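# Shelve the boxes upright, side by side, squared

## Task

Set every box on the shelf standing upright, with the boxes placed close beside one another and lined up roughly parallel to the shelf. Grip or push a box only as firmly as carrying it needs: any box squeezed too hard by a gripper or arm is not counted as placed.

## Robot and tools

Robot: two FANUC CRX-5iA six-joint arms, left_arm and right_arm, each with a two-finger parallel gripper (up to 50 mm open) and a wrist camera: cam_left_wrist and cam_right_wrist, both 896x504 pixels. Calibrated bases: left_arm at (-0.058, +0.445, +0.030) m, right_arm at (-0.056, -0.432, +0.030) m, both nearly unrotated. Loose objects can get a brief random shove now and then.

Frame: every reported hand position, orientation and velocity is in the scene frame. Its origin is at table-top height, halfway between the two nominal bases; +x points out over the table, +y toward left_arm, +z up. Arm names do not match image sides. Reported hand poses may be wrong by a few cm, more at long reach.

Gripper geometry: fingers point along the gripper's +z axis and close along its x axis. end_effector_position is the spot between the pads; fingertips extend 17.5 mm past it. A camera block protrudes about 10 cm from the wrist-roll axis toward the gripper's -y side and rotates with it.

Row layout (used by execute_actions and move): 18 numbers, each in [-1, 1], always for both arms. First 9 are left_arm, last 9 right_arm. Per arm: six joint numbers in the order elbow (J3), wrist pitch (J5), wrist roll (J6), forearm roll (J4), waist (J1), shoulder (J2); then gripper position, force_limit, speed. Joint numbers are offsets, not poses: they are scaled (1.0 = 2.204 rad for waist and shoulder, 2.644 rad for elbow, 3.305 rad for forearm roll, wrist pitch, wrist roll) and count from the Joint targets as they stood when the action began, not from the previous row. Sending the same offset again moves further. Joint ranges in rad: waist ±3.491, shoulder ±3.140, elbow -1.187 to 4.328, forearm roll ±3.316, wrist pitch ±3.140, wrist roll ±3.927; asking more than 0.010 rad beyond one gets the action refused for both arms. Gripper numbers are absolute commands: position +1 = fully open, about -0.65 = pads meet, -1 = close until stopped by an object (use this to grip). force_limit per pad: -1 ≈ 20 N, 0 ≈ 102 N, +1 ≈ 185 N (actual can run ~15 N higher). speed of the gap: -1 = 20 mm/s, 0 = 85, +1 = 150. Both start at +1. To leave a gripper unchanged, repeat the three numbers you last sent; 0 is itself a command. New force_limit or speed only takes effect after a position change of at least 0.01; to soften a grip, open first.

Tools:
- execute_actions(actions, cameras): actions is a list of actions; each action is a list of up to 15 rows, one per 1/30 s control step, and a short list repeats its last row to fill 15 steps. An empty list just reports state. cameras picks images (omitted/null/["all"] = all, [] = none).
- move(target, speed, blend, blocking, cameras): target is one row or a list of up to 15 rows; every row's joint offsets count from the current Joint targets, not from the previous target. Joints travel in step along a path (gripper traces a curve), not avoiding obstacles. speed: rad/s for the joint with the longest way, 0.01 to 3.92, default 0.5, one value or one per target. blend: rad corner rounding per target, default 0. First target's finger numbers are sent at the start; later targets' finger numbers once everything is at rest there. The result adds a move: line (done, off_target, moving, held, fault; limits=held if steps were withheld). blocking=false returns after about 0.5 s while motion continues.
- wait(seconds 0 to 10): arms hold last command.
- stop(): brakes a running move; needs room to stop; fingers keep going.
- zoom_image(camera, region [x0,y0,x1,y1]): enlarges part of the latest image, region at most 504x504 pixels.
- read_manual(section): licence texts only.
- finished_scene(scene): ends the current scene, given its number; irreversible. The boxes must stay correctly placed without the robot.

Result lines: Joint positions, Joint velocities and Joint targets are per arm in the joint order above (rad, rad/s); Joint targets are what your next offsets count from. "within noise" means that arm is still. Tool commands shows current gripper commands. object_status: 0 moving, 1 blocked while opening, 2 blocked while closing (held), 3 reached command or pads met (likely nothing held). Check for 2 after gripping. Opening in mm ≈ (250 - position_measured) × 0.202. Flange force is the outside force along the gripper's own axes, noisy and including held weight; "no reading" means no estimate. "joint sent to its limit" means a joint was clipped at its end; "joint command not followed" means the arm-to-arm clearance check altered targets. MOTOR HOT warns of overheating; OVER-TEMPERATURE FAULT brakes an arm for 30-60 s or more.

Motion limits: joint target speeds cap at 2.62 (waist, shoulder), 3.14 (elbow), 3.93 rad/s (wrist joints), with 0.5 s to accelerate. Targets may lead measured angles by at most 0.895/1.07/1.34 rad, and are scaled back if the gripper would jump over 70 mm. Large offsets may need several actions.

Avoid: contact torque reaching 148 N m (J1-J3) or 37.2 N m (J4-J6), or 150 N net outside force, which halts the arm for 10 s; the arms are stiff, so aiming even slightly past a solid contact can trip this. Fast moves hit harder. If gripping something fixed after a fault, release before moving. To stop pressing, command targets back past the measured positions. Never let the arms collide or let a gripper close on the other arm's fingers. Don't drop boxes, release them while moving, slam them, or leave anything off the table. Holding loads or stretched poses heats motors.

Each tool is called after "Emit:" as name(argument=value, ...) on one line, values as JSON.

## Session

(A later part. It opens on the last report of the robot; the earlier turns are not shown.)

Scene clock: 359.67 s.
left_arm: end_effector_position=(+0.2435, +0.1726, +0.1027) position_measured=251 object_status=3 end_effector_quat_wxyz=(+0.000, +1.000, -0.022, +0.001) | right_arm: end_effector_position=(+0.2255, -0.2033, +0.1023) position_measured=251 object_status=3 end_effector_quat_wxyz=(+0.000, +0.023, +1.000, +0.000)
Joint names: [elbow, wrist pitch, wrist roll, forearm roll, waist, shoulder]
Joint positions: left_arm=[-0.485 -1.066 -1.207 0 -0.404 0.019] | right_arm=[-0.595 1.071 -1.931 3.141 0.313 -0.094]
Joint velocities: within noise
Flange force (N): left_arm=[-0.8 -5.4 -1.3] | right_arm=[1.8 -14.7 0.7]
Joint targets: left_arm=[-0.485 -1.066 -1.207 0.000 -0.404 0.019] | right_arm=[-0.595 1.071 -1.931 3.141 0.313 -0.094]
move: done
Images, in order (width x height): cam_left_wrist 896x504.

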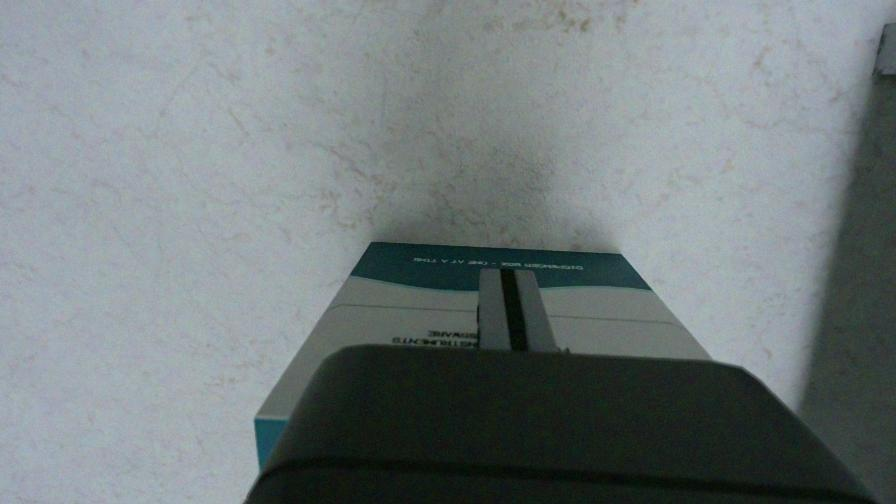

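Emit:
move(target=[0.00245,-0.00398,0,0,0,-0.00302,-1,-0.8,-0.5,0.00261,0.00423,0,0,0,-0.00321,-1,-0.8,-0.5], speed=0.02)

Scene clock: 367.60 s.
left_arm: end_effector_position=(+0.2435, +0.1726, +0.1077) position_measured=251 object_status=3 end_effector_quat_wxyz=(+0.000, +1.000, -0.022, +0.001) | right_arm: end_effector_position=(+0.2255, -0.2033, +0.1073) position_measured=251 object_status=3 end_effector_quat_wxyz=(+0.000, +0.023, +1.000, +0.000)
Joint names: [elbow, wrist pitch, wrist roll, forearm roll, waist, shoulder]
Joint positions: left_arm=[-0.478 -1.079 -1.207 0 -0.404 0.012] | right_arm=[-0.588 1.085 -1.931 3.141 0.313 -0.101]
Joint velocities: within noise
Flange force (N): left_arm=[-1.4 -6.0 1.4] | right_arm=[2.7 -14.9 4.5]
Joint targets: left_arm=[-0.478 -1.079 -1.207 0.000 -0.404 0.012] | right_arm=[-0.588 1.085 -1.931 3.141 0.313 -0.101]
move: done

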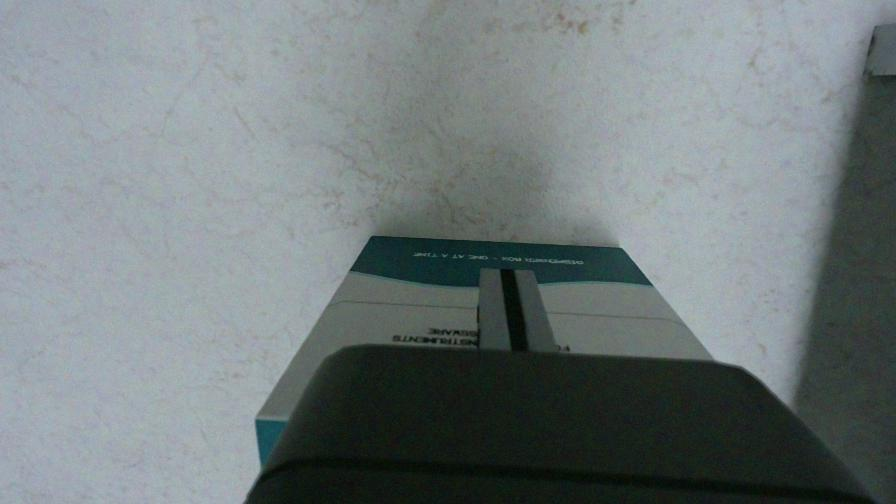

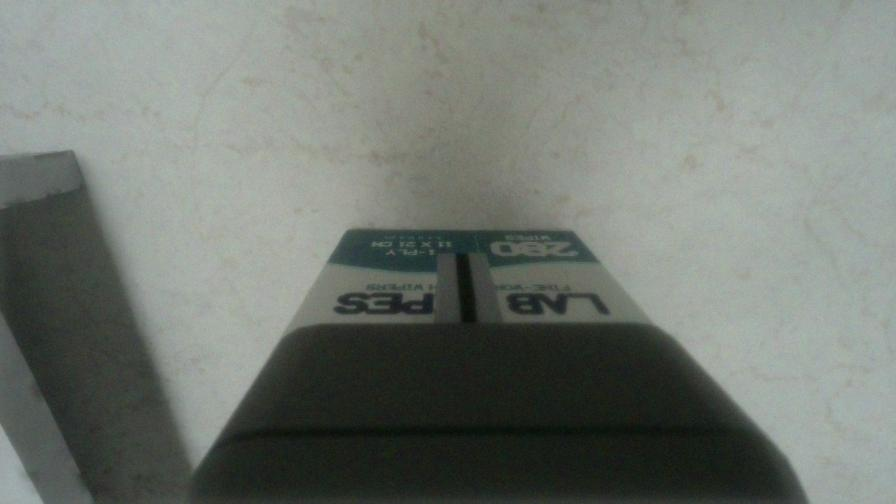

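Emit:
move(target=[0.0105,-0.01536,0.00037,0,-0.00056,-0.01043,-1,-0.8,-0.5,0.01082,0.01618,0,0,0,-0.01128,-1,-0.8,-0.5], speed=0.05)

Scene clock: 406.17 s.
left_arm: end_effector_position=(+0.2435, +0.1721, +0.1272) position_measured=251 object_status=3 end_effector_quat_wxyz=(+0.000, +1.000, -0.022, +0.000) | right_arm: end_effector_position=(+0.2255, -0.2033, +0.1268) position_measured=251 object_status=3 end_effector_quat_wxyz=(+0.000, +0.023, +1.000, +0.000)
Joint names: [elbow, wrist pitch, wrist roll, forearm roll, waist, shoulder]
Joint positions: left_arm=[-0.451 -1.13 -1.206 0 -0.405 -0.011] | right_arm=[-0.559 1.138 -1.931 3.141 0.313 -0.126]
Joint velocities: within noise
Flange force (N): left_arm=[-3.2 -9.1 1.8] | right_arm=[3.9 -17.4 5.2]
Joint targets: left_arm=[-0.451 -1.130 -1.206 0.000 -0.405 -0.011] | right_arm=[-0.559 1.138 -1.931 3.141 0.313 -0.126]
move: done

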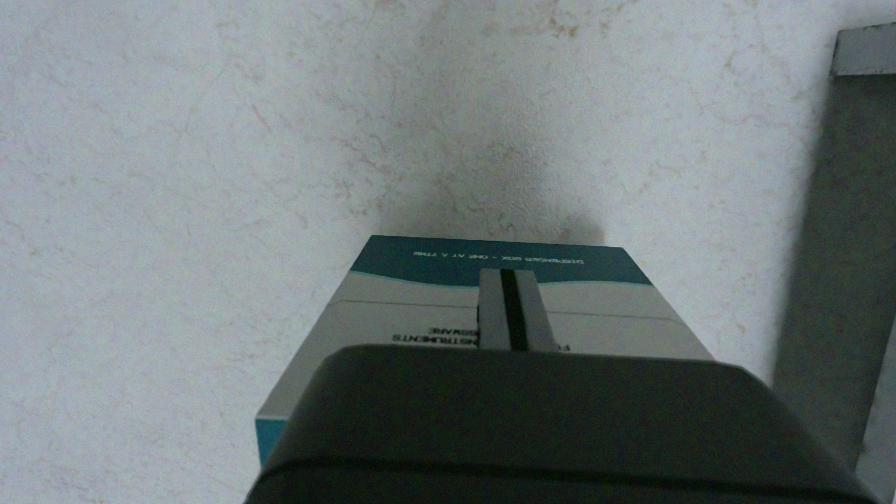

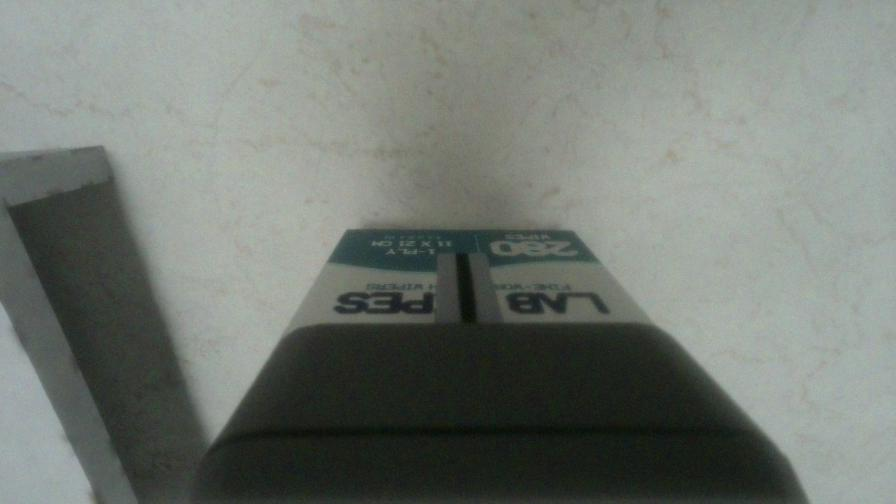

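Emit:
move(target=[[0.0109,-0.01514,0,0,0,-0.00963,-1,-0.8,-0.5,0.01154,0.01587,0,0,0,-0.00996,-1,-0.8,-0.5],[0.02252,-0.03007,0,0,0,-0.01808,-1,-0.8,-0.5,0.02377,0.03143,0,0,0,-0.01861,-1,-0.8,-0.5]], speed=0.06, cameras=["cam_left_wrist"])

Scene clock: 412.43 s.
left_arm: end_effector_position=(+0.2434, +0.1721, +0.1662) position_measured=251 object_status=3 end_effector_quat_wxyz=(+0.000, +1.000, -0.022, +0.000) | right_arm: end_effector_position=(+0.2255, -0.2033, +0.1657) position_measured=251 object_status=3 end_effector_quat_wxyz=(+0.000, +0.023, +1.000, +0.000)
Joint names: [elbow, wrist pitch, wrist roll, forearm roll, waist, shoulder]
Joint positions: left_arm=[-0.391 -1.229 -1.206 0 -0.405 -0.051] | right_arm=[-0.496 1.242 -1.931 3.141 0.313 -0.167]
Joint velocities: within noise
Flange force (N): left_arm=[-1.6 -8.5 2.3] | right_arm=[2.7 -16.6 5.8]
Joint targets: left_arm=[-0.391 -1.229 -1.206 0.000 -0.405 -0.051] | right_arm=[-0.496 1.242 -1.931 3.141 0.313 -0.167]
move: done
Images, in order (width x height): cam_left_wrist 896x504.

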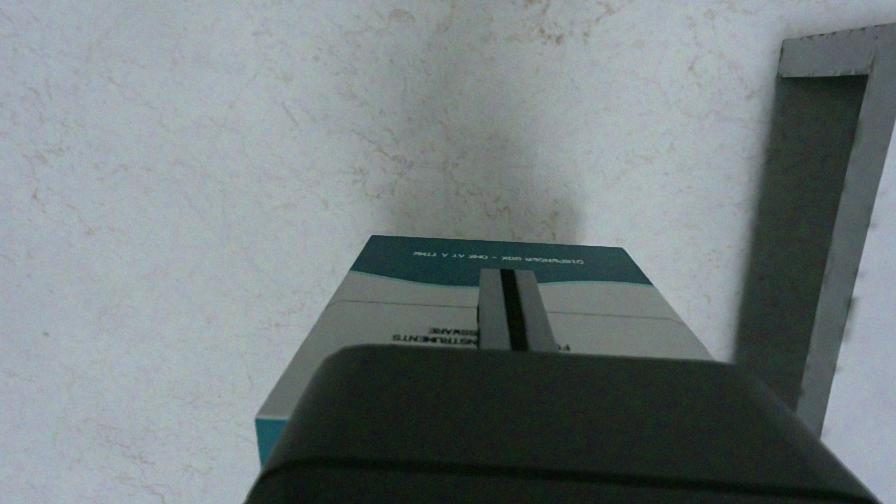

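Emit:
move(target=[[0.01234,-0.01471,0,0,0,-0.00726,-1,-0.8,-0.5,0.01294,0.01524,0,0,0,-0.00733,-1,-0.8,-0.5],[0.0254,-0.02921,0,0,0,-0.01333,-1,-0.8,-0.5,0.02659,0.03017,0,0,0,-0.01334,-1,-0.8,-0.5],[0.03955,-0.04385,0,0,0,-0.01832,-1,-0.8,-0.5,0.04132,0.04514,0,0,0,-0.01812,-1,-0.8,-0.5]], speed=0.06)

Scene clock: 418.57 s.
left_arm: end_effector_position=(+0.2434, +0.1721, +0.2251) position_measured=251 object_status=3 end_effector_quat_wxyz=(+0.000, +1.000, -0.022, +0.000) | right_arm: end_effector_position=(+0.2255, -0.2033, +0.2247) position_measured=251 object_status=3 end_effector_quat_wxyz=(+0.000, +0.023, +1.000, +0.000)
Joint names: [elbow, wrist pitch, wrist roll, forearm roll, waist, shoulder]
Joint positions: left_arm=[-0.287 -1.374 -1.206 0 -0.405 -0.091] | right_arm=[-0.387 1.391 -1.931 3.141 0.313 -0.207]
Joint velocities: within noise
Flange force (N): left_arm=[-1.4 -8.7 1.6] | right_arm=[2.2 -16.6 5.5]
Joint targets: left_arm=[-0.287 -1.374 -1.206 0.000 -0.405 -0.091] | right_arm=[-0.387 1.391 -1.931 3.141 0.313 -0.207]
move: done

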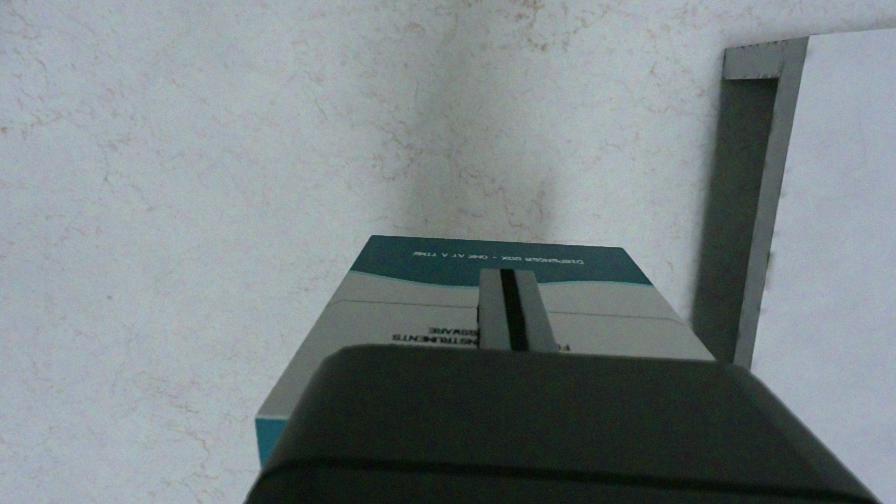

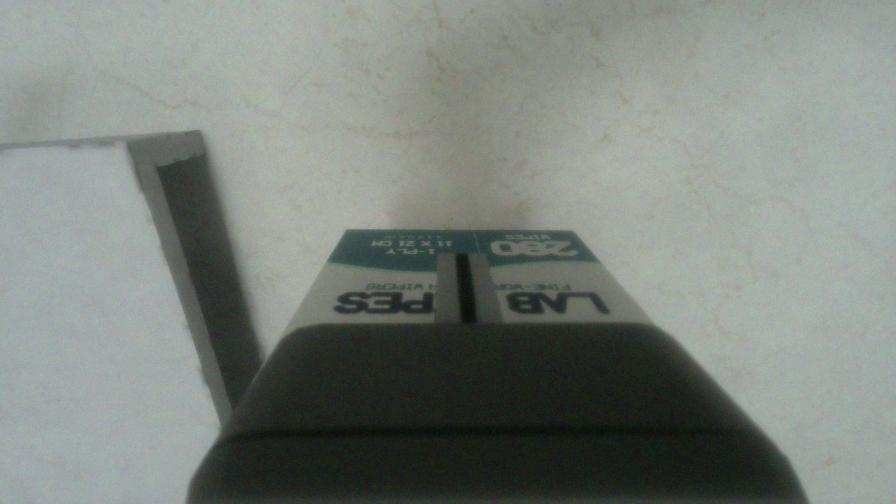

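Emit:
move(target=[0.02627,0.00114,-0.009,0,0.02015,0.03322,-1,-0.8,-0.5,0.03267,-0.00466,0.01342,0,-0.01347,0.04618,-1,-0.8,-0.5], speed=0.08, cameras=["cam_left_wrist"])

Scene clock: 448.10 s.
left_arm: end_effector_position=(+0.2829, +0.1751, +0.2252) position_measured=251 object_status=3 end_effector_quat_wxyz=(+0.000, +1.000, -0.015, +0.001) | right_arm: end_effector_position=(+0.2705, -0.2005, +0.2248) position_measured=251 object_status=3 end_effector_quat_wxyz=(+0.000, +0.016, +1.000, +0.000)
Joint names: [elbow, wrist pitch, wrist roll, forearm roll, waist, shoulder]
Joint positions: left_arm=[-0.217 -1.371 -1.236 0 -0.361 -0.018] | right_arm=[-0.301 1.376 -1.887 3.141 0.284 -0.106]
Joint velocities: within noise
Flange force (N): left_arm=[-2.9 -10.4 2.4] | right_arm=[2.1 -15.0 5.9]
Joint targets: left_arm=[-0.217 -1.371 -1.236 0.000 -0.361 -0.018] | right_arm=[-0.301 1.376 -1.887 3.141 0.284 -0.105]
move: done
Images, in order (width x height): cam_left_wrist 896x504.

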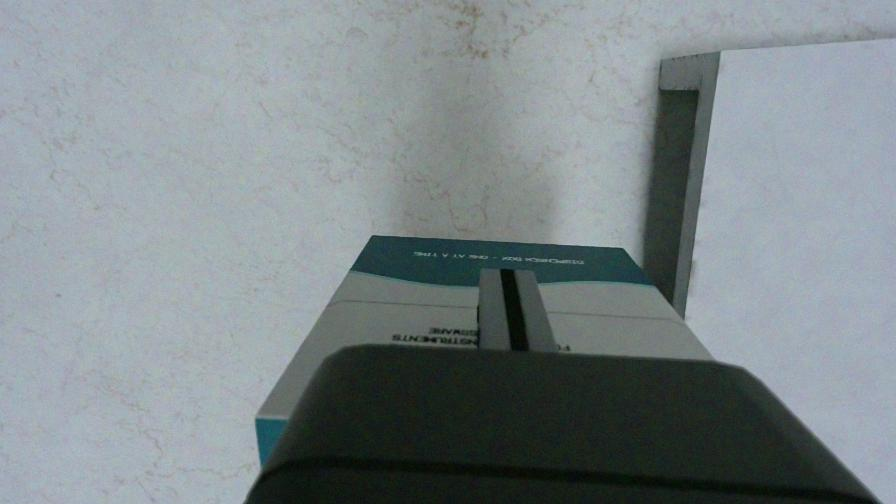

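Emit:
move(target=[[0.0293,-0.0005,-0.007,0,0.01715,0.03441,-1,-0.8,-0.5,0.0363,-0.00165,0.01158,0,-0.01072,0.04602,-1,-0.8,-0.5],[0.06169,-0.00277,-0.01235,0,0.03182,0.06986,-1,-0.8,-0.5,0.0763,-0.00027,0.02182,0,-0.01942,0.09194,-1,-0.8,-0.5]], speed=0.08, cameras=["cam_right_wrist"])

Scene clock: 454.50 s.
left_arm: end_effector_position=(+0.3619, +0.1811, +0.2253) position_measured=251 object_status=3 end_effector_quat_wxyz=(+0.000, +1.000, +0.000, +0.001) | right_arm: end_effector_position=(+0.3605, -0.1948, +0.2248) position_measured=251 object_status=3 end_effector_quat_wxyz=(+0.000, +0.001, +1.000, +0.000)
Joint names: [elbow, wrist pitch, wrist roll, forearm roll, waist, shoulder]
Joint positions: left_arm=[-0.054 -1.38 -1.276 0 -0.291 0.136] | right_arm=[-0.099 1.375 -1.815 3.141 0.241 0.097]
Joint velocities: within noise
Flange force (N): left_arm=[-2.9 -8.0 1.4] | right_arm=[3.8 -14.0 5.6]
Joint targets: left_arm=[-0.054 -1.380 -1.276 0.000 -0.291 0.136] | right_arm=[-0.099 1.375 -1.815 3.141 0.241 0.097]
move: done
Images, in order (width x height): cam_right_wrist 896x504.

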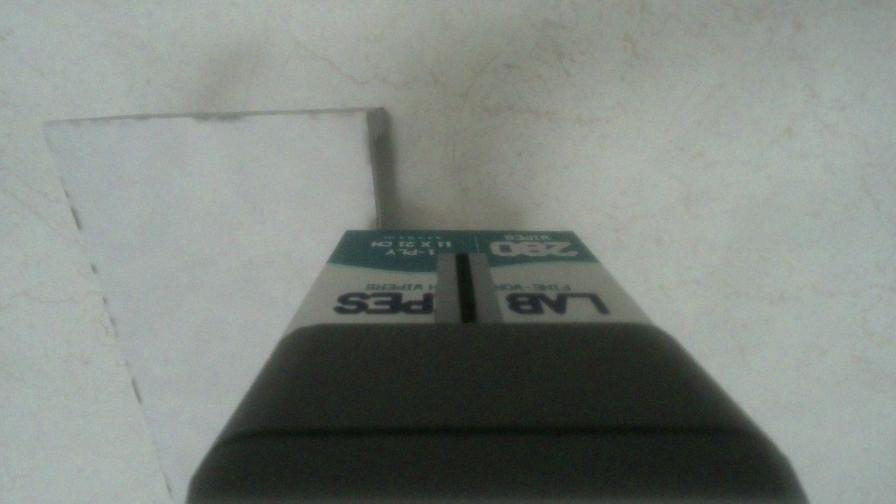

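Emit:
move(target=[[0.03591,-0.00418,-0.0037,0,0.0122,0.03675,-1,-0.8,-0.5,0.04397,0.00439,0.00923,0,-0.00719,0.04616,-1,-0.8,-0.5],[0.0751,-0.01042,-0.00659,0,0.02318,0.07441,-1,-0.8,-0.5,0.09246,0.01188,0.01767,0,-0.01319,0.09309,-1,-0.8,-0.5]], speed=0.08)

Scene clock: 463.47 s.
left_arm: end_effector_position=(+0.4410, +0.1864, +0.2255) position_measured=251 object_status=3 end_effector_quat_wxyz=(+0.000, +1.000, +0.014, +0.001) | right_arm: end_effector_position=(+0.4506, -0.1890, +0.2248) position_measured=251 object_status=3 end_effector_quat_wxyz=(+0.000, -0.014, +1.000, +0.000)
Joint names: [elbow, wrist pitch, wrist roll, forearm roll, waist, shoulder]
Joint positions: left_arm=[0.145 -1.414 -1.298 0 -0.24 0.3] | right_arm=[0.146 1.414 -1.756 3.141 0.212 0.302]
Joint velocities: within noise
Flange force (N): left_arm=[-1.4 -8.1 3.2] | right_arm=[5.7 -14.0 5.4]
Joint targets: left_arm=[0.145 -1.414 -1.298 0.000 -0.240 0.300] | right_arm=[0.146 1.414 -1.756 3.141 0.212 0.302]
move: done

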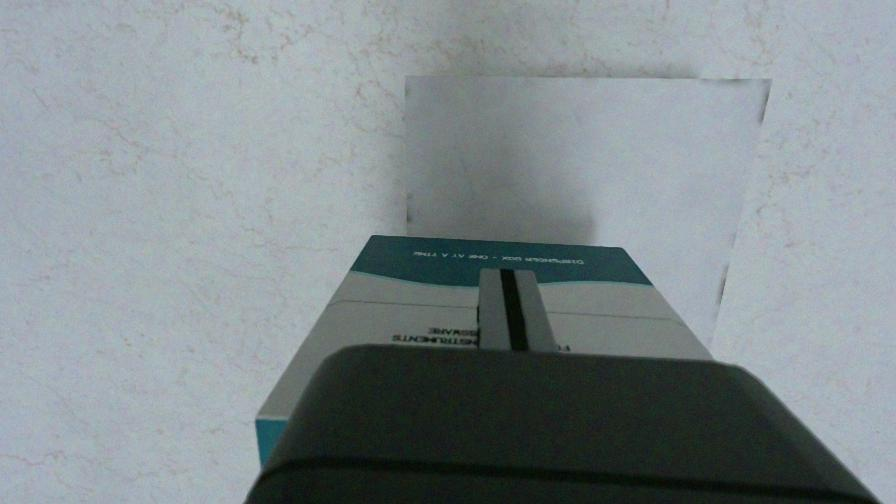

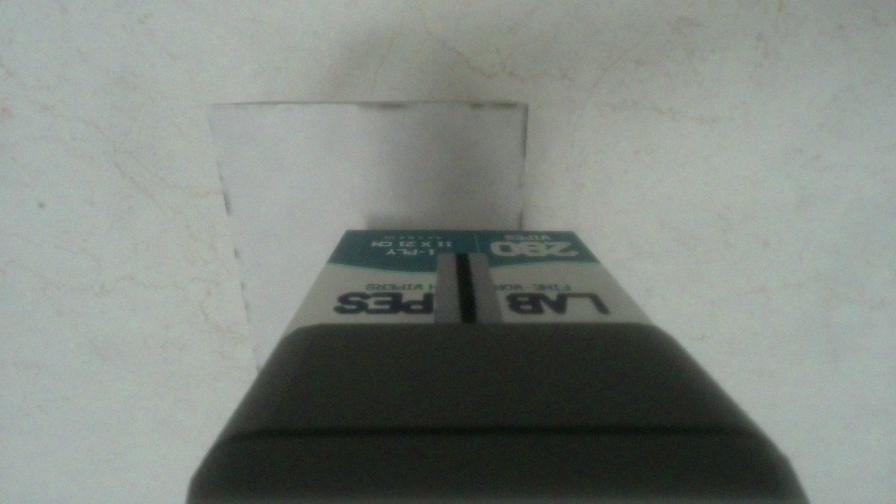

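Emit:
move(target=[0.04329,-0.0085,-0.00194,0,0.00957,0.03919,-1,-0.8,-0.5,0.05397,0.01083,0.00782,0,-0.00507,0.04851,-1,-0.8,-0.5], speed=0.08)

Scene clock: 475.87 s.
left_arm: end_effector_position=(+0.4805, +0.1893, +0.2255) position_measured=251 object_status=3 end_effector_quat_wxyz=(+0.000, +1.000, +0.022, +0.001) | right_arm: end_effector_position=(+0.4956, -0.1860, +0.2248) position_measured=251 object_status=3 end_effector_quat_wxyz=(+0.000, -0.021, +1.000, +0.000)
Joint names: [elbow, wrist pitch, wrist roll, forearm roll, waist, shoulder]
Joint positions: left_arm=[0.259 -1.442 -1.305 0 -0.219 0.386] | right_arm=[0.288 1.45 -1.731 3.141 0.201 0.409]
Joint velocities: within noise
Flange force (N): left_arm=[1.6 -6.0 1.2] | right_arm=[5.6 -13.2 6.5]
Joint targets: left_arm=[0.259 -1.442 -1.305 0.000 -0.219 0.386] | right_arm=[0.288 1.450 -1.731 3.141 0.201 0.409]
move: done

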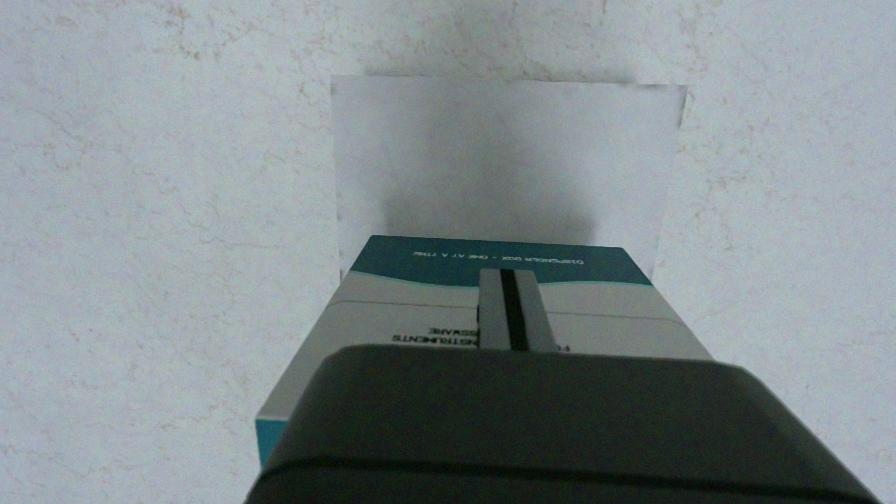

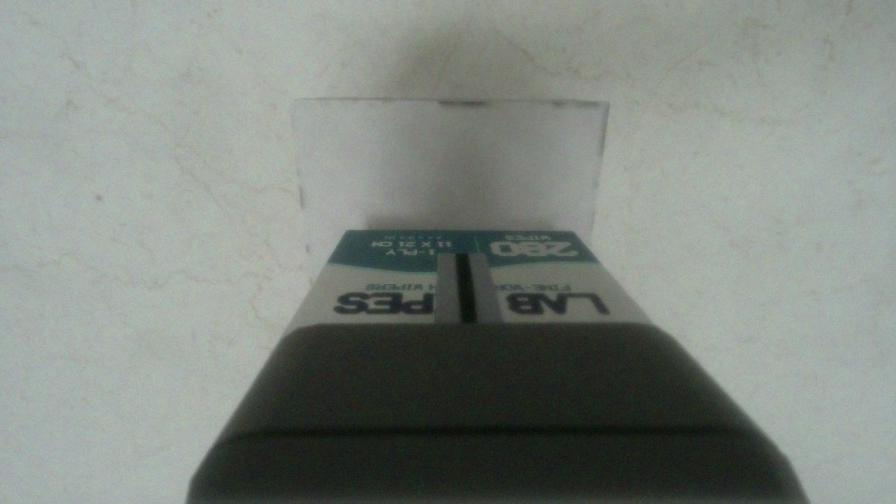

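Emit:
move(target=[-0.01348,0.01316,0.0002,0,-0.0003,0.00356,-1,-0.8,-0.5,-0.01359,-0.01314,-0.0002,0,0.0003,0.0034,-1,-0.8,-0.5], speed=0.05)

Scene clock: 483.33 s.
left_arm: end_effector_position=(+0.4805, +0.1889, +0.2059) position_measured=251 object_status=3 end_effector_quat_wxyz=(+0.000, +1.000, +0.022, +0.001) | right_arm: end_effector_position=(+0.4957, -0.1856, +0.2051) position_measured=251 object_status=3 end_effector_quat_wxyz=(+0.000, -0.021, +1.000, +0.000)
Joint names: [elbow, wrist pitch, wrist roll, forearm roll, waist, shoulder]
Joint positions: left_arm=[0.224 -1.399 -1.304 0 -0.219 0.394] | right_arm=[0.253 1.407 -1.731 3.141 0.201 0.417]
Joint velocities: within noise
Flange force (N): left_arm=[-1.7 -9.9 2.8] | right_arm=[5.6 -15.3 5.9]
Joint targets: left_arm=[0.223 -1.399 -1.304 0.000 -0.219 0.394] | right_arm=[0.253 1.407 -1.731 3.141 0.201 0.417]
move: done

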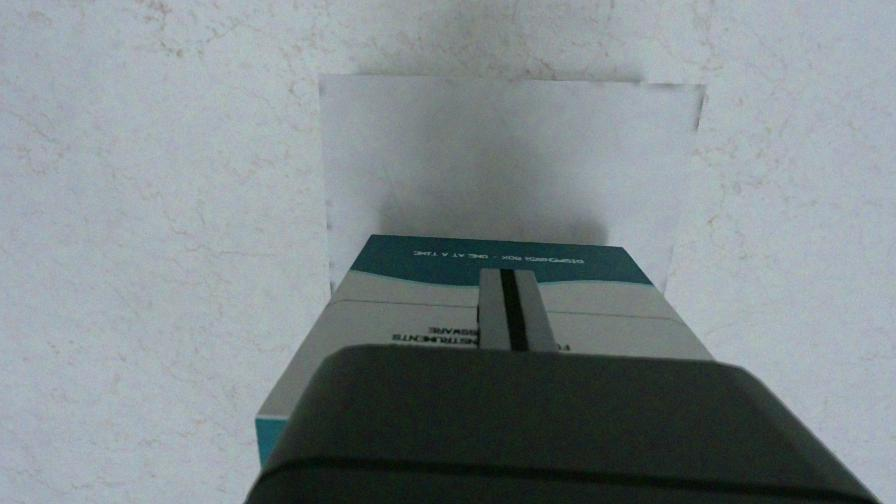

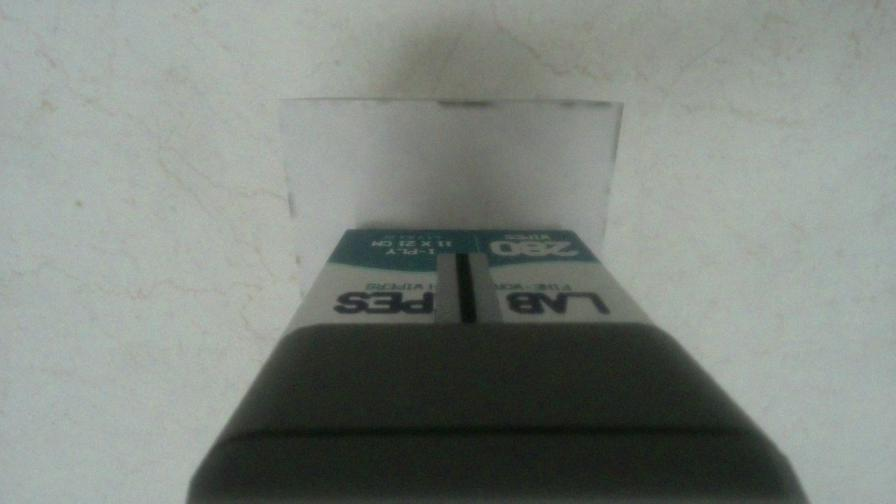

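Emit:
move(target=[-0.006,0.00598,0,0,0,0.00177,-1,-0.8,-0.5,-0.00601,-0.00596,0,0,0,0.00172,-1,-0.8,-0.5], speed=0.04)

Scene clock: 487.53 s.
left_arm: end_effector_position=(+0.4805, +0.1889, +0.1969) position_measured=251 object_status=3 end_effector_quat_wxyz=(+0.000, +1.000, +0.022, +0.001) | right_arm: end_effector_position=(+0.4956, -0.1856, +0.1961) position_measured=251 object_status=3 end_effector_quat_wxyz=(+0.000, -0.021, +1.000, +0.000)
Joint names: [elbow, wrist pitch, wrist roll, forearm roll, waist, shoulder]
Joint positions: left_arm=[0.208 -1.379 -1.304 0 -0.219 0.398] | right_arm=[0.237 1.387 -1.731 3.141 0.201 0.42]
Joint velocities: within noise
Flange force (N): left_arm=[-1.8 -9.9 2.7] | right_arm=[4.7 -15.0 5.2]
Joint targets: left_arm=[0.208 -1.379 -1.304 0.000 -0.219 0.398] | right_arm=[0.237 1.387 -1.731 3.141 0.201 0.420]
move: done

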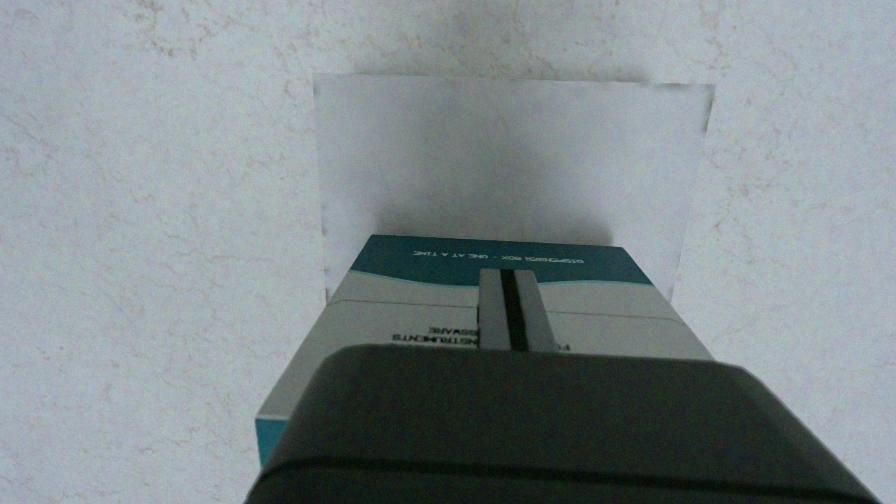

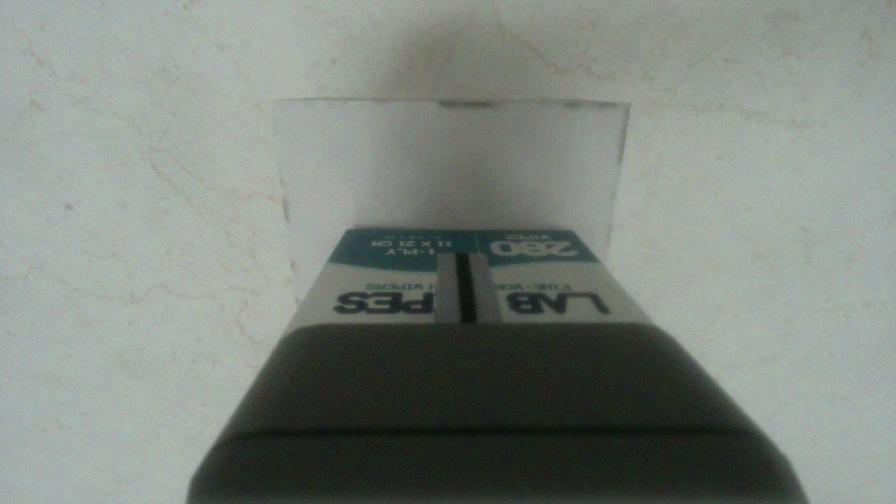

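Emit:
move(target=[-0.00198,0.002,0,0,0,0.00057,-1,-0.8,-0.5,-0.00202,-0.002,0,0,0,0.00056,-1,-0.8,-0.5], speed=0.03, cameras=[])

Emit:
move(target=[-0.00132,0.00133,0,0,0,0.00038,-1,-0.8,-0.5,-0.00135,-0.00133,0,0,0,0.00037,-1,-0.8,-0.5], speed=0.03, cameras=[])

Scene clock: 490.53 s.
left_arm: end_effector_position=(+0.4804, +0.1889, +0.1939) position_measured=251 object_status=3 end_effector_quat_wxyz=(+0.000, +1.000, +0.022, +0.001) | right_arm: end_effector_position=(+0.4956, -0.1857, +0.1931) position_measured=251 object_status=3 end_effector_quat_wxyz=(+0.000, -0.021, +1.000, +0.000)
Joint names: [elbow, wrist pitch, wrist roll, forearm roll, waist, shoulder]
Joint positions: left_arm=[0.202 -1.372 -1.304 0 -0.219 0.399] | right_arm=[0.231 1.38 -1.731 3.141 0.201 0.422]
Joint velocities: within noise
Flange force (N): left_arm=[-0.1 -8.9 1.9] | right_arm=[4.6 -14.6 5.7]
Joint targets: left_arm=[0.202 -1.372 -1.304 0.000 -0.219 0.399] | right_arm=[0.231 1.380 -1.731 3.141 0.201 0.422]
move: done
No camera images: "cameras" was empty.

Scene clock: 491.23 s.
left_arm: end_effector_position=(+0.4804, +0.1889, +0.1920) position_measured=251 object_status=3 end_effector_quat_wxyz=(+0.000, +1.000, +0.022, +0.001) | right_arm: end_effector_position=(+0.4955, -0.1857, +0.1911) position_measured=251 object_status=3 end_effector_quat_wxyz=(+0.000, -0.021, +1.000, +0.000)
Joint names: [elbow, wrist pitch, wrist roll, forearm roll, waist, shoulder]
Joint positions: left_arm=[0.199 -1.368 -1.304 0 -0.219 0.4] | right_arm=[0.228 1.376 -1.731 3.141 0.201 0.423]
Joint velocities: within noise
Flange force (N): left_arm=[1.3 -8.2 1.1] | right_arm=[4.3 -14.6 4.9]
Joint targets: left_arm=[0.199 -1.368 -1.304 0.000 -0.219 0.400] | right_arm=[0.228 1.376 -1.731 3.141 0.201 0.423]
move: done
No camera images: "cameras" was empty.

Emit:
move(target=[-0.00099,0.001,0,0,0,0.00029,-1,-0.8,-0.5,-0.00101,-0.001,0,0,0,0.00028,-1,-0.8,-0.5], speed=0.03)

Scene clock: 493.20 s.
left_arm: end_effector_position=(+0.4804, +0.1889, +0.1905) position_measured=251 object_status=3 end_effector_quat_wxyz=(+0.000, +1.000, +0.022, +0.001) | right_arm: end_effector_position=(+0.4955, -0.1857, +0.1896) position_measured=251 object_status=3 end_effector_quat_wxyz=(+0.000, -0.021, +1.000, +0.000)
Joint names: [elbow, wrist pitch, wrist roll, forearm roll, waist, shoulder]
Joint positions: left_arm=[0.196 -1.365 -1.304 0 -0.219 0.401] | right_arm=[0.225 1.373 -1.731 3.141 0.201 0.423]
Joint velocities: within noise
Flange force (N): left_arm=[-1.0 -9.0 2.1] | right_arm=[4.4 -14.8 5.3]
Joint targets: left_arm=[0.196 -1.365 -1.304 0.000 -0.219 0.401] | right_arm=[0.225 1.373 -1.731 3.141 0.201 0.423]
move: done

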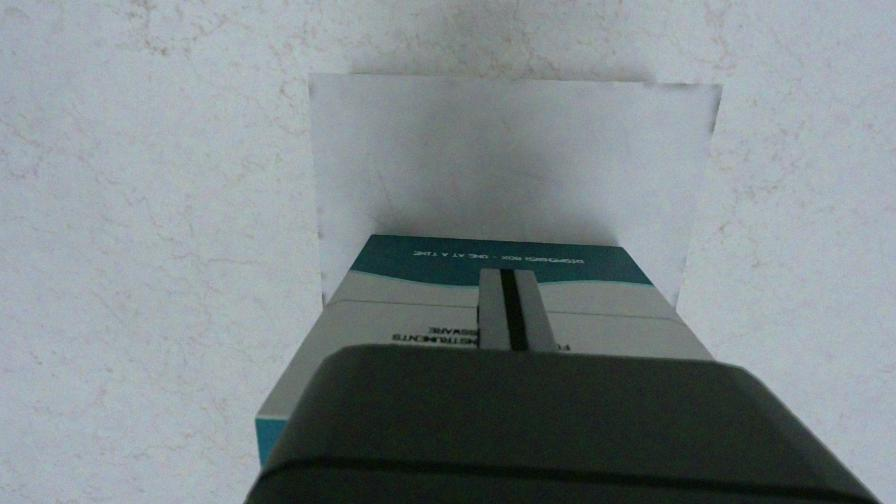

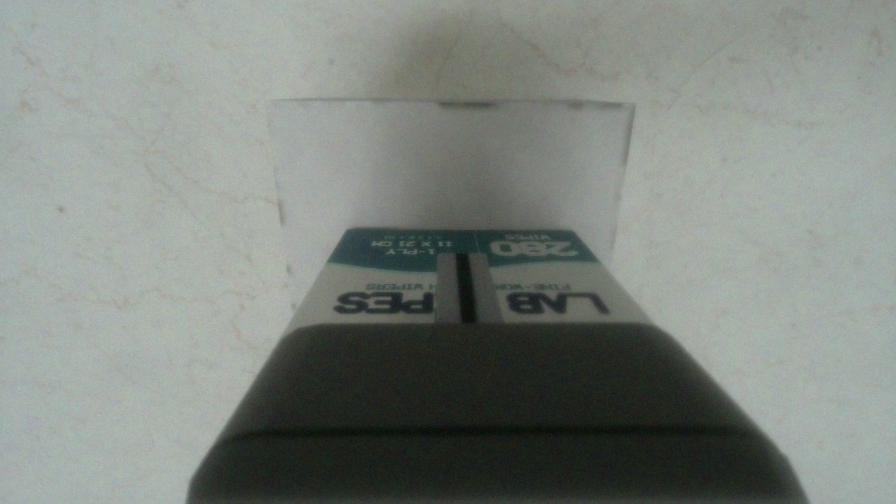

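Emit:
move(target=[-0.00132,0.00133,0,0,0,0.00038,-1,-0.8,-0.5,-0.00135,-0.00133,0,0,0,0.00037,-1,-0.8,-0.5], speed=0.03, cameras=[])

Emit:
move(target=[-0.00099,0.001,0,0,0,0.00029,-1,-0.8,-0.5,-0.00101,-0.001,0,0,0,0.00028,-1,-0.8,-0.5], speed=0.03, cameras=["cam_left_wrist"])

Scene clock: 496.40 s.
left_arm: end_effector_position=(+0.4803, +0.1889, +0.1885) position_measured=251 object_status=3 end_effector_quat_wxyz=(+0.000, +1.000, +0.022, +0.001) | right_arm: end_effector_position=(+0.4954, -0.1857, +0.1877) position_measured=251 object_status=3 end_effector_quat_wxyz=(+0.000, -0.021, +1.000, +0.000)
Joint names: [elbow, wrist pitch, wrist roll, forearm roll, waist, shoulder]
Joint positions: left_arm=[0.193 -1.36 -1.304 0 -0.219 0.402] | right_arm=[0.222 1.368 -1.731 3.141 0.201 0.424]
Joint velocities: within noise
Flange force (N): left_arm=[-0.7 -9.4 2.4] | right_arm=[4.8 -14.6 5.6]
Joint targets: left_arm=[0.193 -1.360 -1.304 0.000 -0.219 0.402] | right_arm=[0.221 1.368 -1.731 3.141 0.201 0.424]
move: done
No camera images: "cameras" was empty.

Scene clock: 497.10 s.
left_arm: end_effector_position=(+0.4803, +0.1889, +0.1871) position_measured=251 object_status=3 end_effector_quat_wxyz=(+0.000, +1.000, +0.022, +0.001) | right_arm: end_effector_position=(+0.4954, -0.1857, +0.1862) position_measured=251 object_status=3 end_effector_quat_wxyz=(+0.000, -0.021, +1.000, +0.000)
Joint names: [elbow, wrist pitch, wrist roll, forearm roll, waist, shoulder]
Joint positions: left_arm=[0.19 -1.357 -1.304 0 -0.219 0.402] | right_arm=[0.219 1.365 -1.731 3.141 0.201 0.425]
Joint velocities: within noise
Flange force (N): left_arm=[-0.1 -8.9 1.8] | right_arm=[4.5 -13.9 5.0]
Joint targets: left_arm=[0.190 -1.357 -1.304 0.000 -0.219 0.402] | right_arm=[0.219 1.365 -1.731 3.141 0.201 0.425]
move: done
Images, in order (width x height): cam_left_wrist 896x504.

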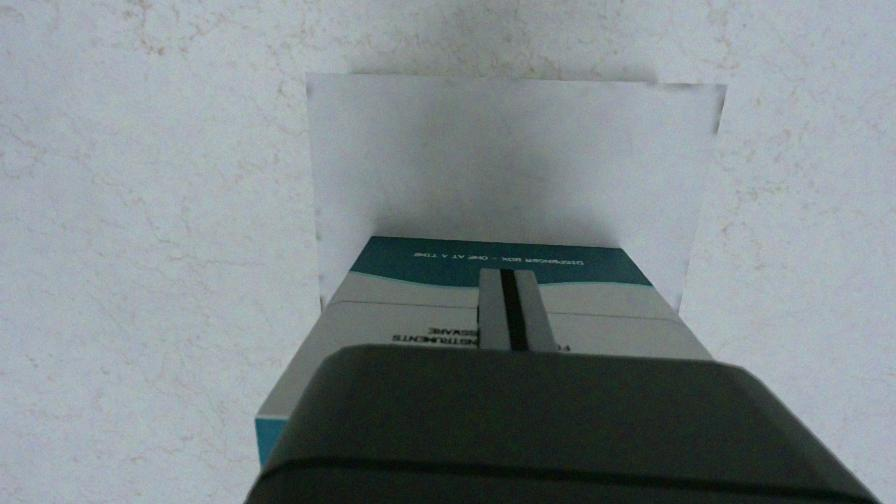

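Emit:
move(target=[-0.00067,0.00067,0,0,0,0.00019,-1,-0.8,-0.5,-0.00068,-0.00067,0,0,0,0.00019,-1,-0.8,-0.5], speed=0.03, cameras=["cam_right_wrist"])

Emit:
move(target=[-0.00067,0.00067,0,0,0,0.00019,-1,-0.8,-0.5,-0.00068,-0.00067,0,0,0,0.00019,-1,-0.8,-0.5], speed=0.03)

Scene clock: 501.37 s.
left_arm: end_effector_position=(+0.4803, +0.1889, +0.1861) position_measured=251 object_status=3 end_effector_quat_wxyz=(+0.000, +1.000, +0.022, +0.001) | right_arm: end_effector_position=(+0.4953, -0.1857, +0.1852) position_measured=251 object_status=3 end_effector_quat_wxyz=(+0.000, -0.021, +1.000, +0.000)
Joint names: [elbow, wrist pitch, wrist roll, forearm roll, waist, shoulder]
Joint positions: left_arm=[0.188 -1.355 -1.304 0 -0.219 0.403] | right_arm=[0.217 1.363 -1.731 3.141 0.201 0.425]
Joint velocities: within noise
Flange force (N): left_arm=[-0.2 -8.2 1.6] | right_arm=[5.0 -14.2 4.4]
Joint targets: left_arm=[0.188 -1.355 -1.304 0.000 -0.219 0.403] | right_arm=[0.217 1.363 -1.731 3.141 0.201 0.425]
move: done
Images, in order (width x height): cam_right_wrist 896x504.

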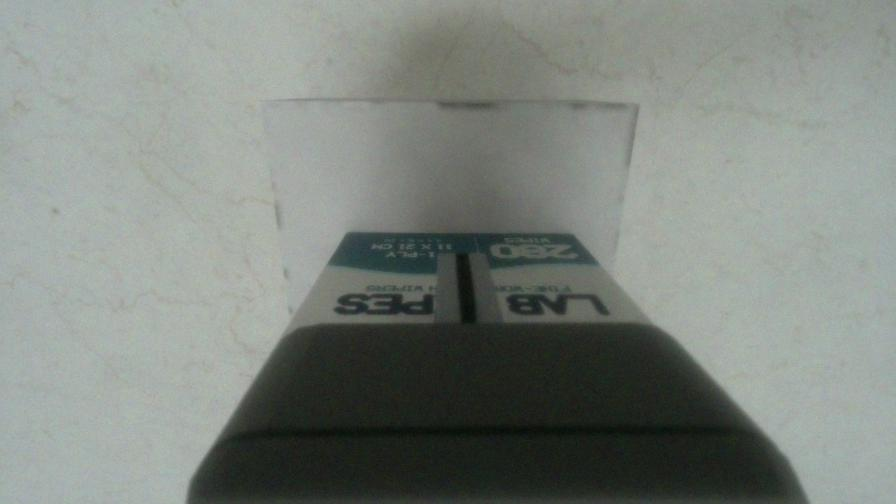

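Scene clock: 502.07 s.
left_arm: end_effector_position=(+0.4802, +0.1889, +0.1851) position_measured=251 object_status=3 end_effector_quat_wxyz=(+0.000, +1.000, +0.022, +0.001) | right_arm: end_effector_position=(+0.4953, -0.1857, +0.1842) position_measured=251 object_status=3 end_effector_quat_wxyz=(+0.000, -0.021, +1.000, +0.000)
Joint names: [elbow, wrist pitch, wrist roll, forearm roll, waist, shoulder]
Joint positions: left_arm=[0.187 -1.353 -1.304 0 -0.219 0.403] | right_arm=[0.215 1.36 -1.731 3.141 0.201 0.425]
Joint velocities: within noise
Flange force (N): left_arm=[-0.9 -8.2 1.5] | right_arm=[5.2 -14.5 3.3]
Joint targets: left_arm=[0.187 -1.353 -1.304 0.000 -0.219 0.403] | right_arm=[0.215 1.360 -1.731 3.141 0.201 0.425]
move: done

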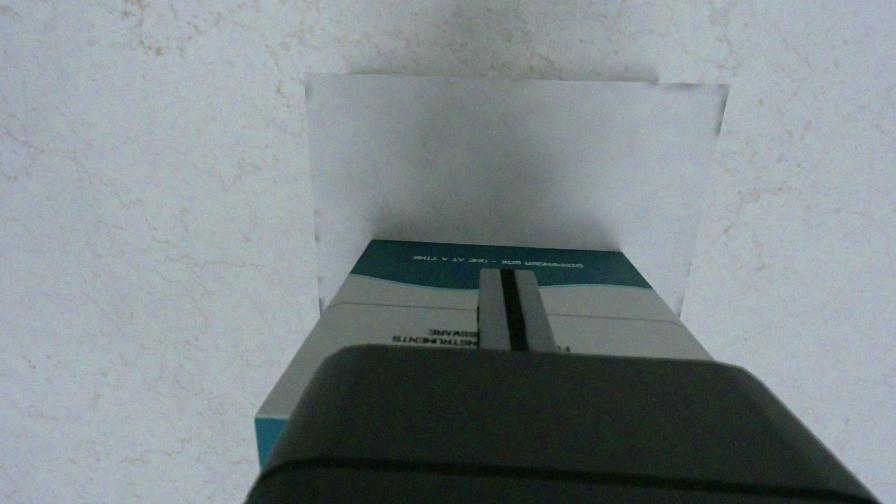

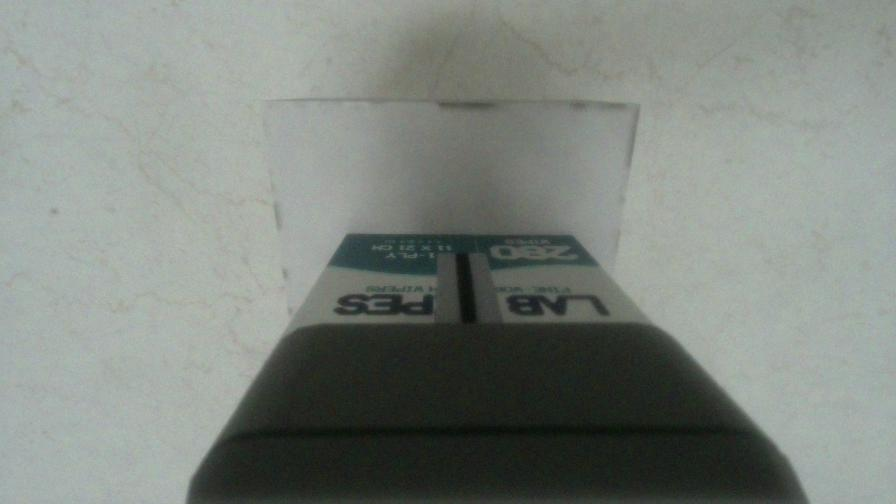

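Emit:
move(target=[-0.00067,0.00067,0,0,0,0.00019,-1,-0.8,-0.5,-0.00068,-0.00067,0,0,0,0.00019,-1,-0.8,-0.5], speed=0.03)

Scene clock: 505.27 s.
left_arm: end_effector_position=(+0.4802, +0.1889, +0.1841) position_measured=251 object_status=3 end_effector_quat_wxyz=(+0.000, +1.000, +0.022, +0.001) | right_arm: end_effector_position=(+0.4952, -0.1857, +0.1832) position_measured=251 object_status=3 end_effector_quat_wxyz=(+0.000, -0.021, +1.000, +0.000)
Joint names: [elbow, wrist pitch, wrist roll, forearm roll, waist, shoulder]
Joint positions: left_arm=[0.185 -1.35 -1.304 0 -0.219 0.404] | right_arm=[0.213 1.358 -1.731 3.141 0.201 0.426]
Joint velocities: within noise
Flange force (N): left_arm=[-0.7 -8.6 -0.2] | right_arm=[4.5 -15.2 -2.0]
Joint targets: left_arm=[0.185 -1.350 -1.304 0.000 -0.219 0.404] | right_arm=[0.213 1.358 -1.731 3.141 0.201 0.426]
move: done

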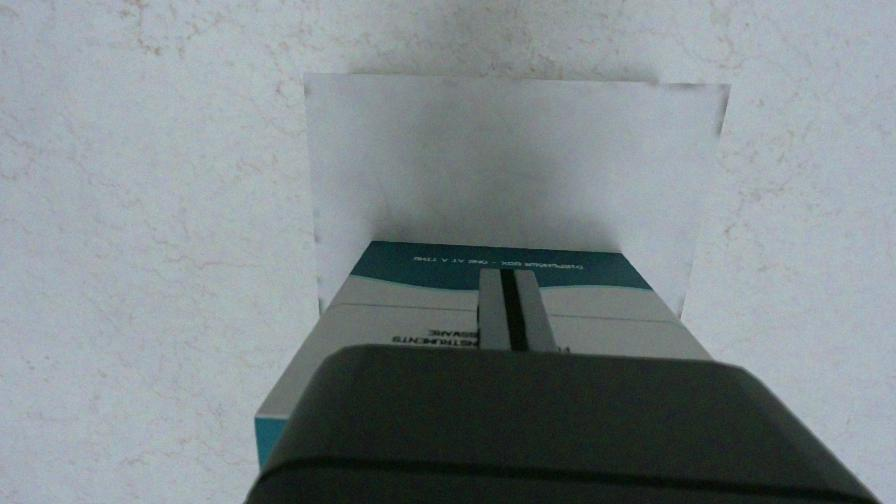

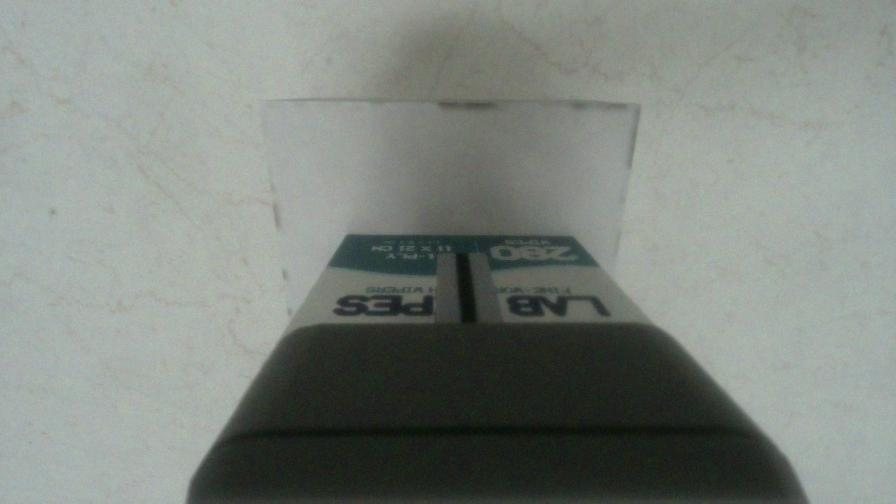

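Emit:
move(target=[-0.00054,0.00054,0,0,0,0.00015,-1,-0.8,-0.5,0,0,0,0,0,0,-1,-0.8,-0.5], speed=0.03, cameras=["cam_left_wrist"])

Scene clock: 507.53 s.
left_arm: end_effector_position=(+0.4802, +0.1890, +0.1833) position_measured=251 object_status=3 end_effector_quat_wxyz=(+0.000, +1.000, +0.022, +0.001) | right_arm: end_effector_position=(+0.4952, -0.1857, +0.1831) position_measured=251 object_status=3 end_effector_quat_wxyz=(+0.000, -0.021, +1.000, +0.000)
Joint names: [elbow, wrist pitch, wrist roll, forearm roll, waist, shoulder]
Joint positions: left_arm=[0.183 -1.349 -1.304 0 -0.219 0.404] | right_arm=[0.213 1.358 -1.731 3.141 0.201 0.426]
Joint velocities: within noise
Flange force (N): left_arm=[0.0 -9.1 -4.3] | right_arm=[3.9 -14.9 -1.8]
Joint targets: left_arm=[0.183 -1.349 -1.304 0.000 -0.219 0.404] | right_arm=[0.213 1.358 -1.731 3.141 0.201 0.426]
move: done
Images, in order (width x height): cam_left_wrist 896x504.

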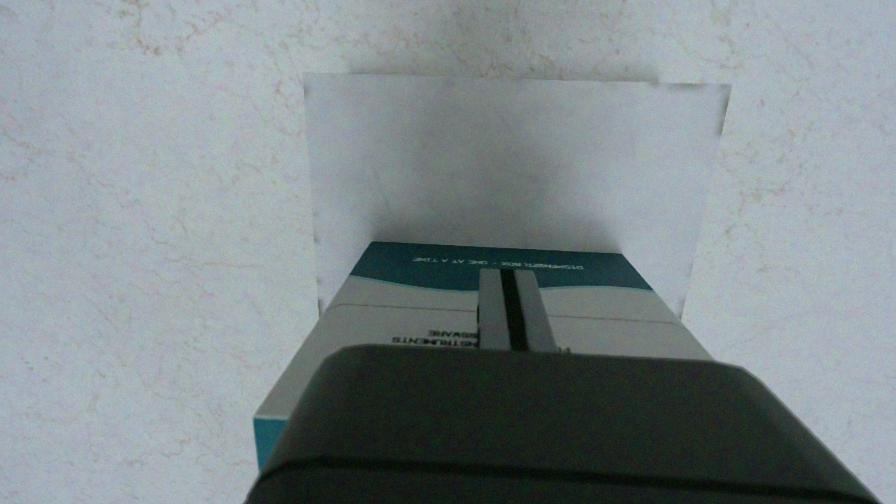

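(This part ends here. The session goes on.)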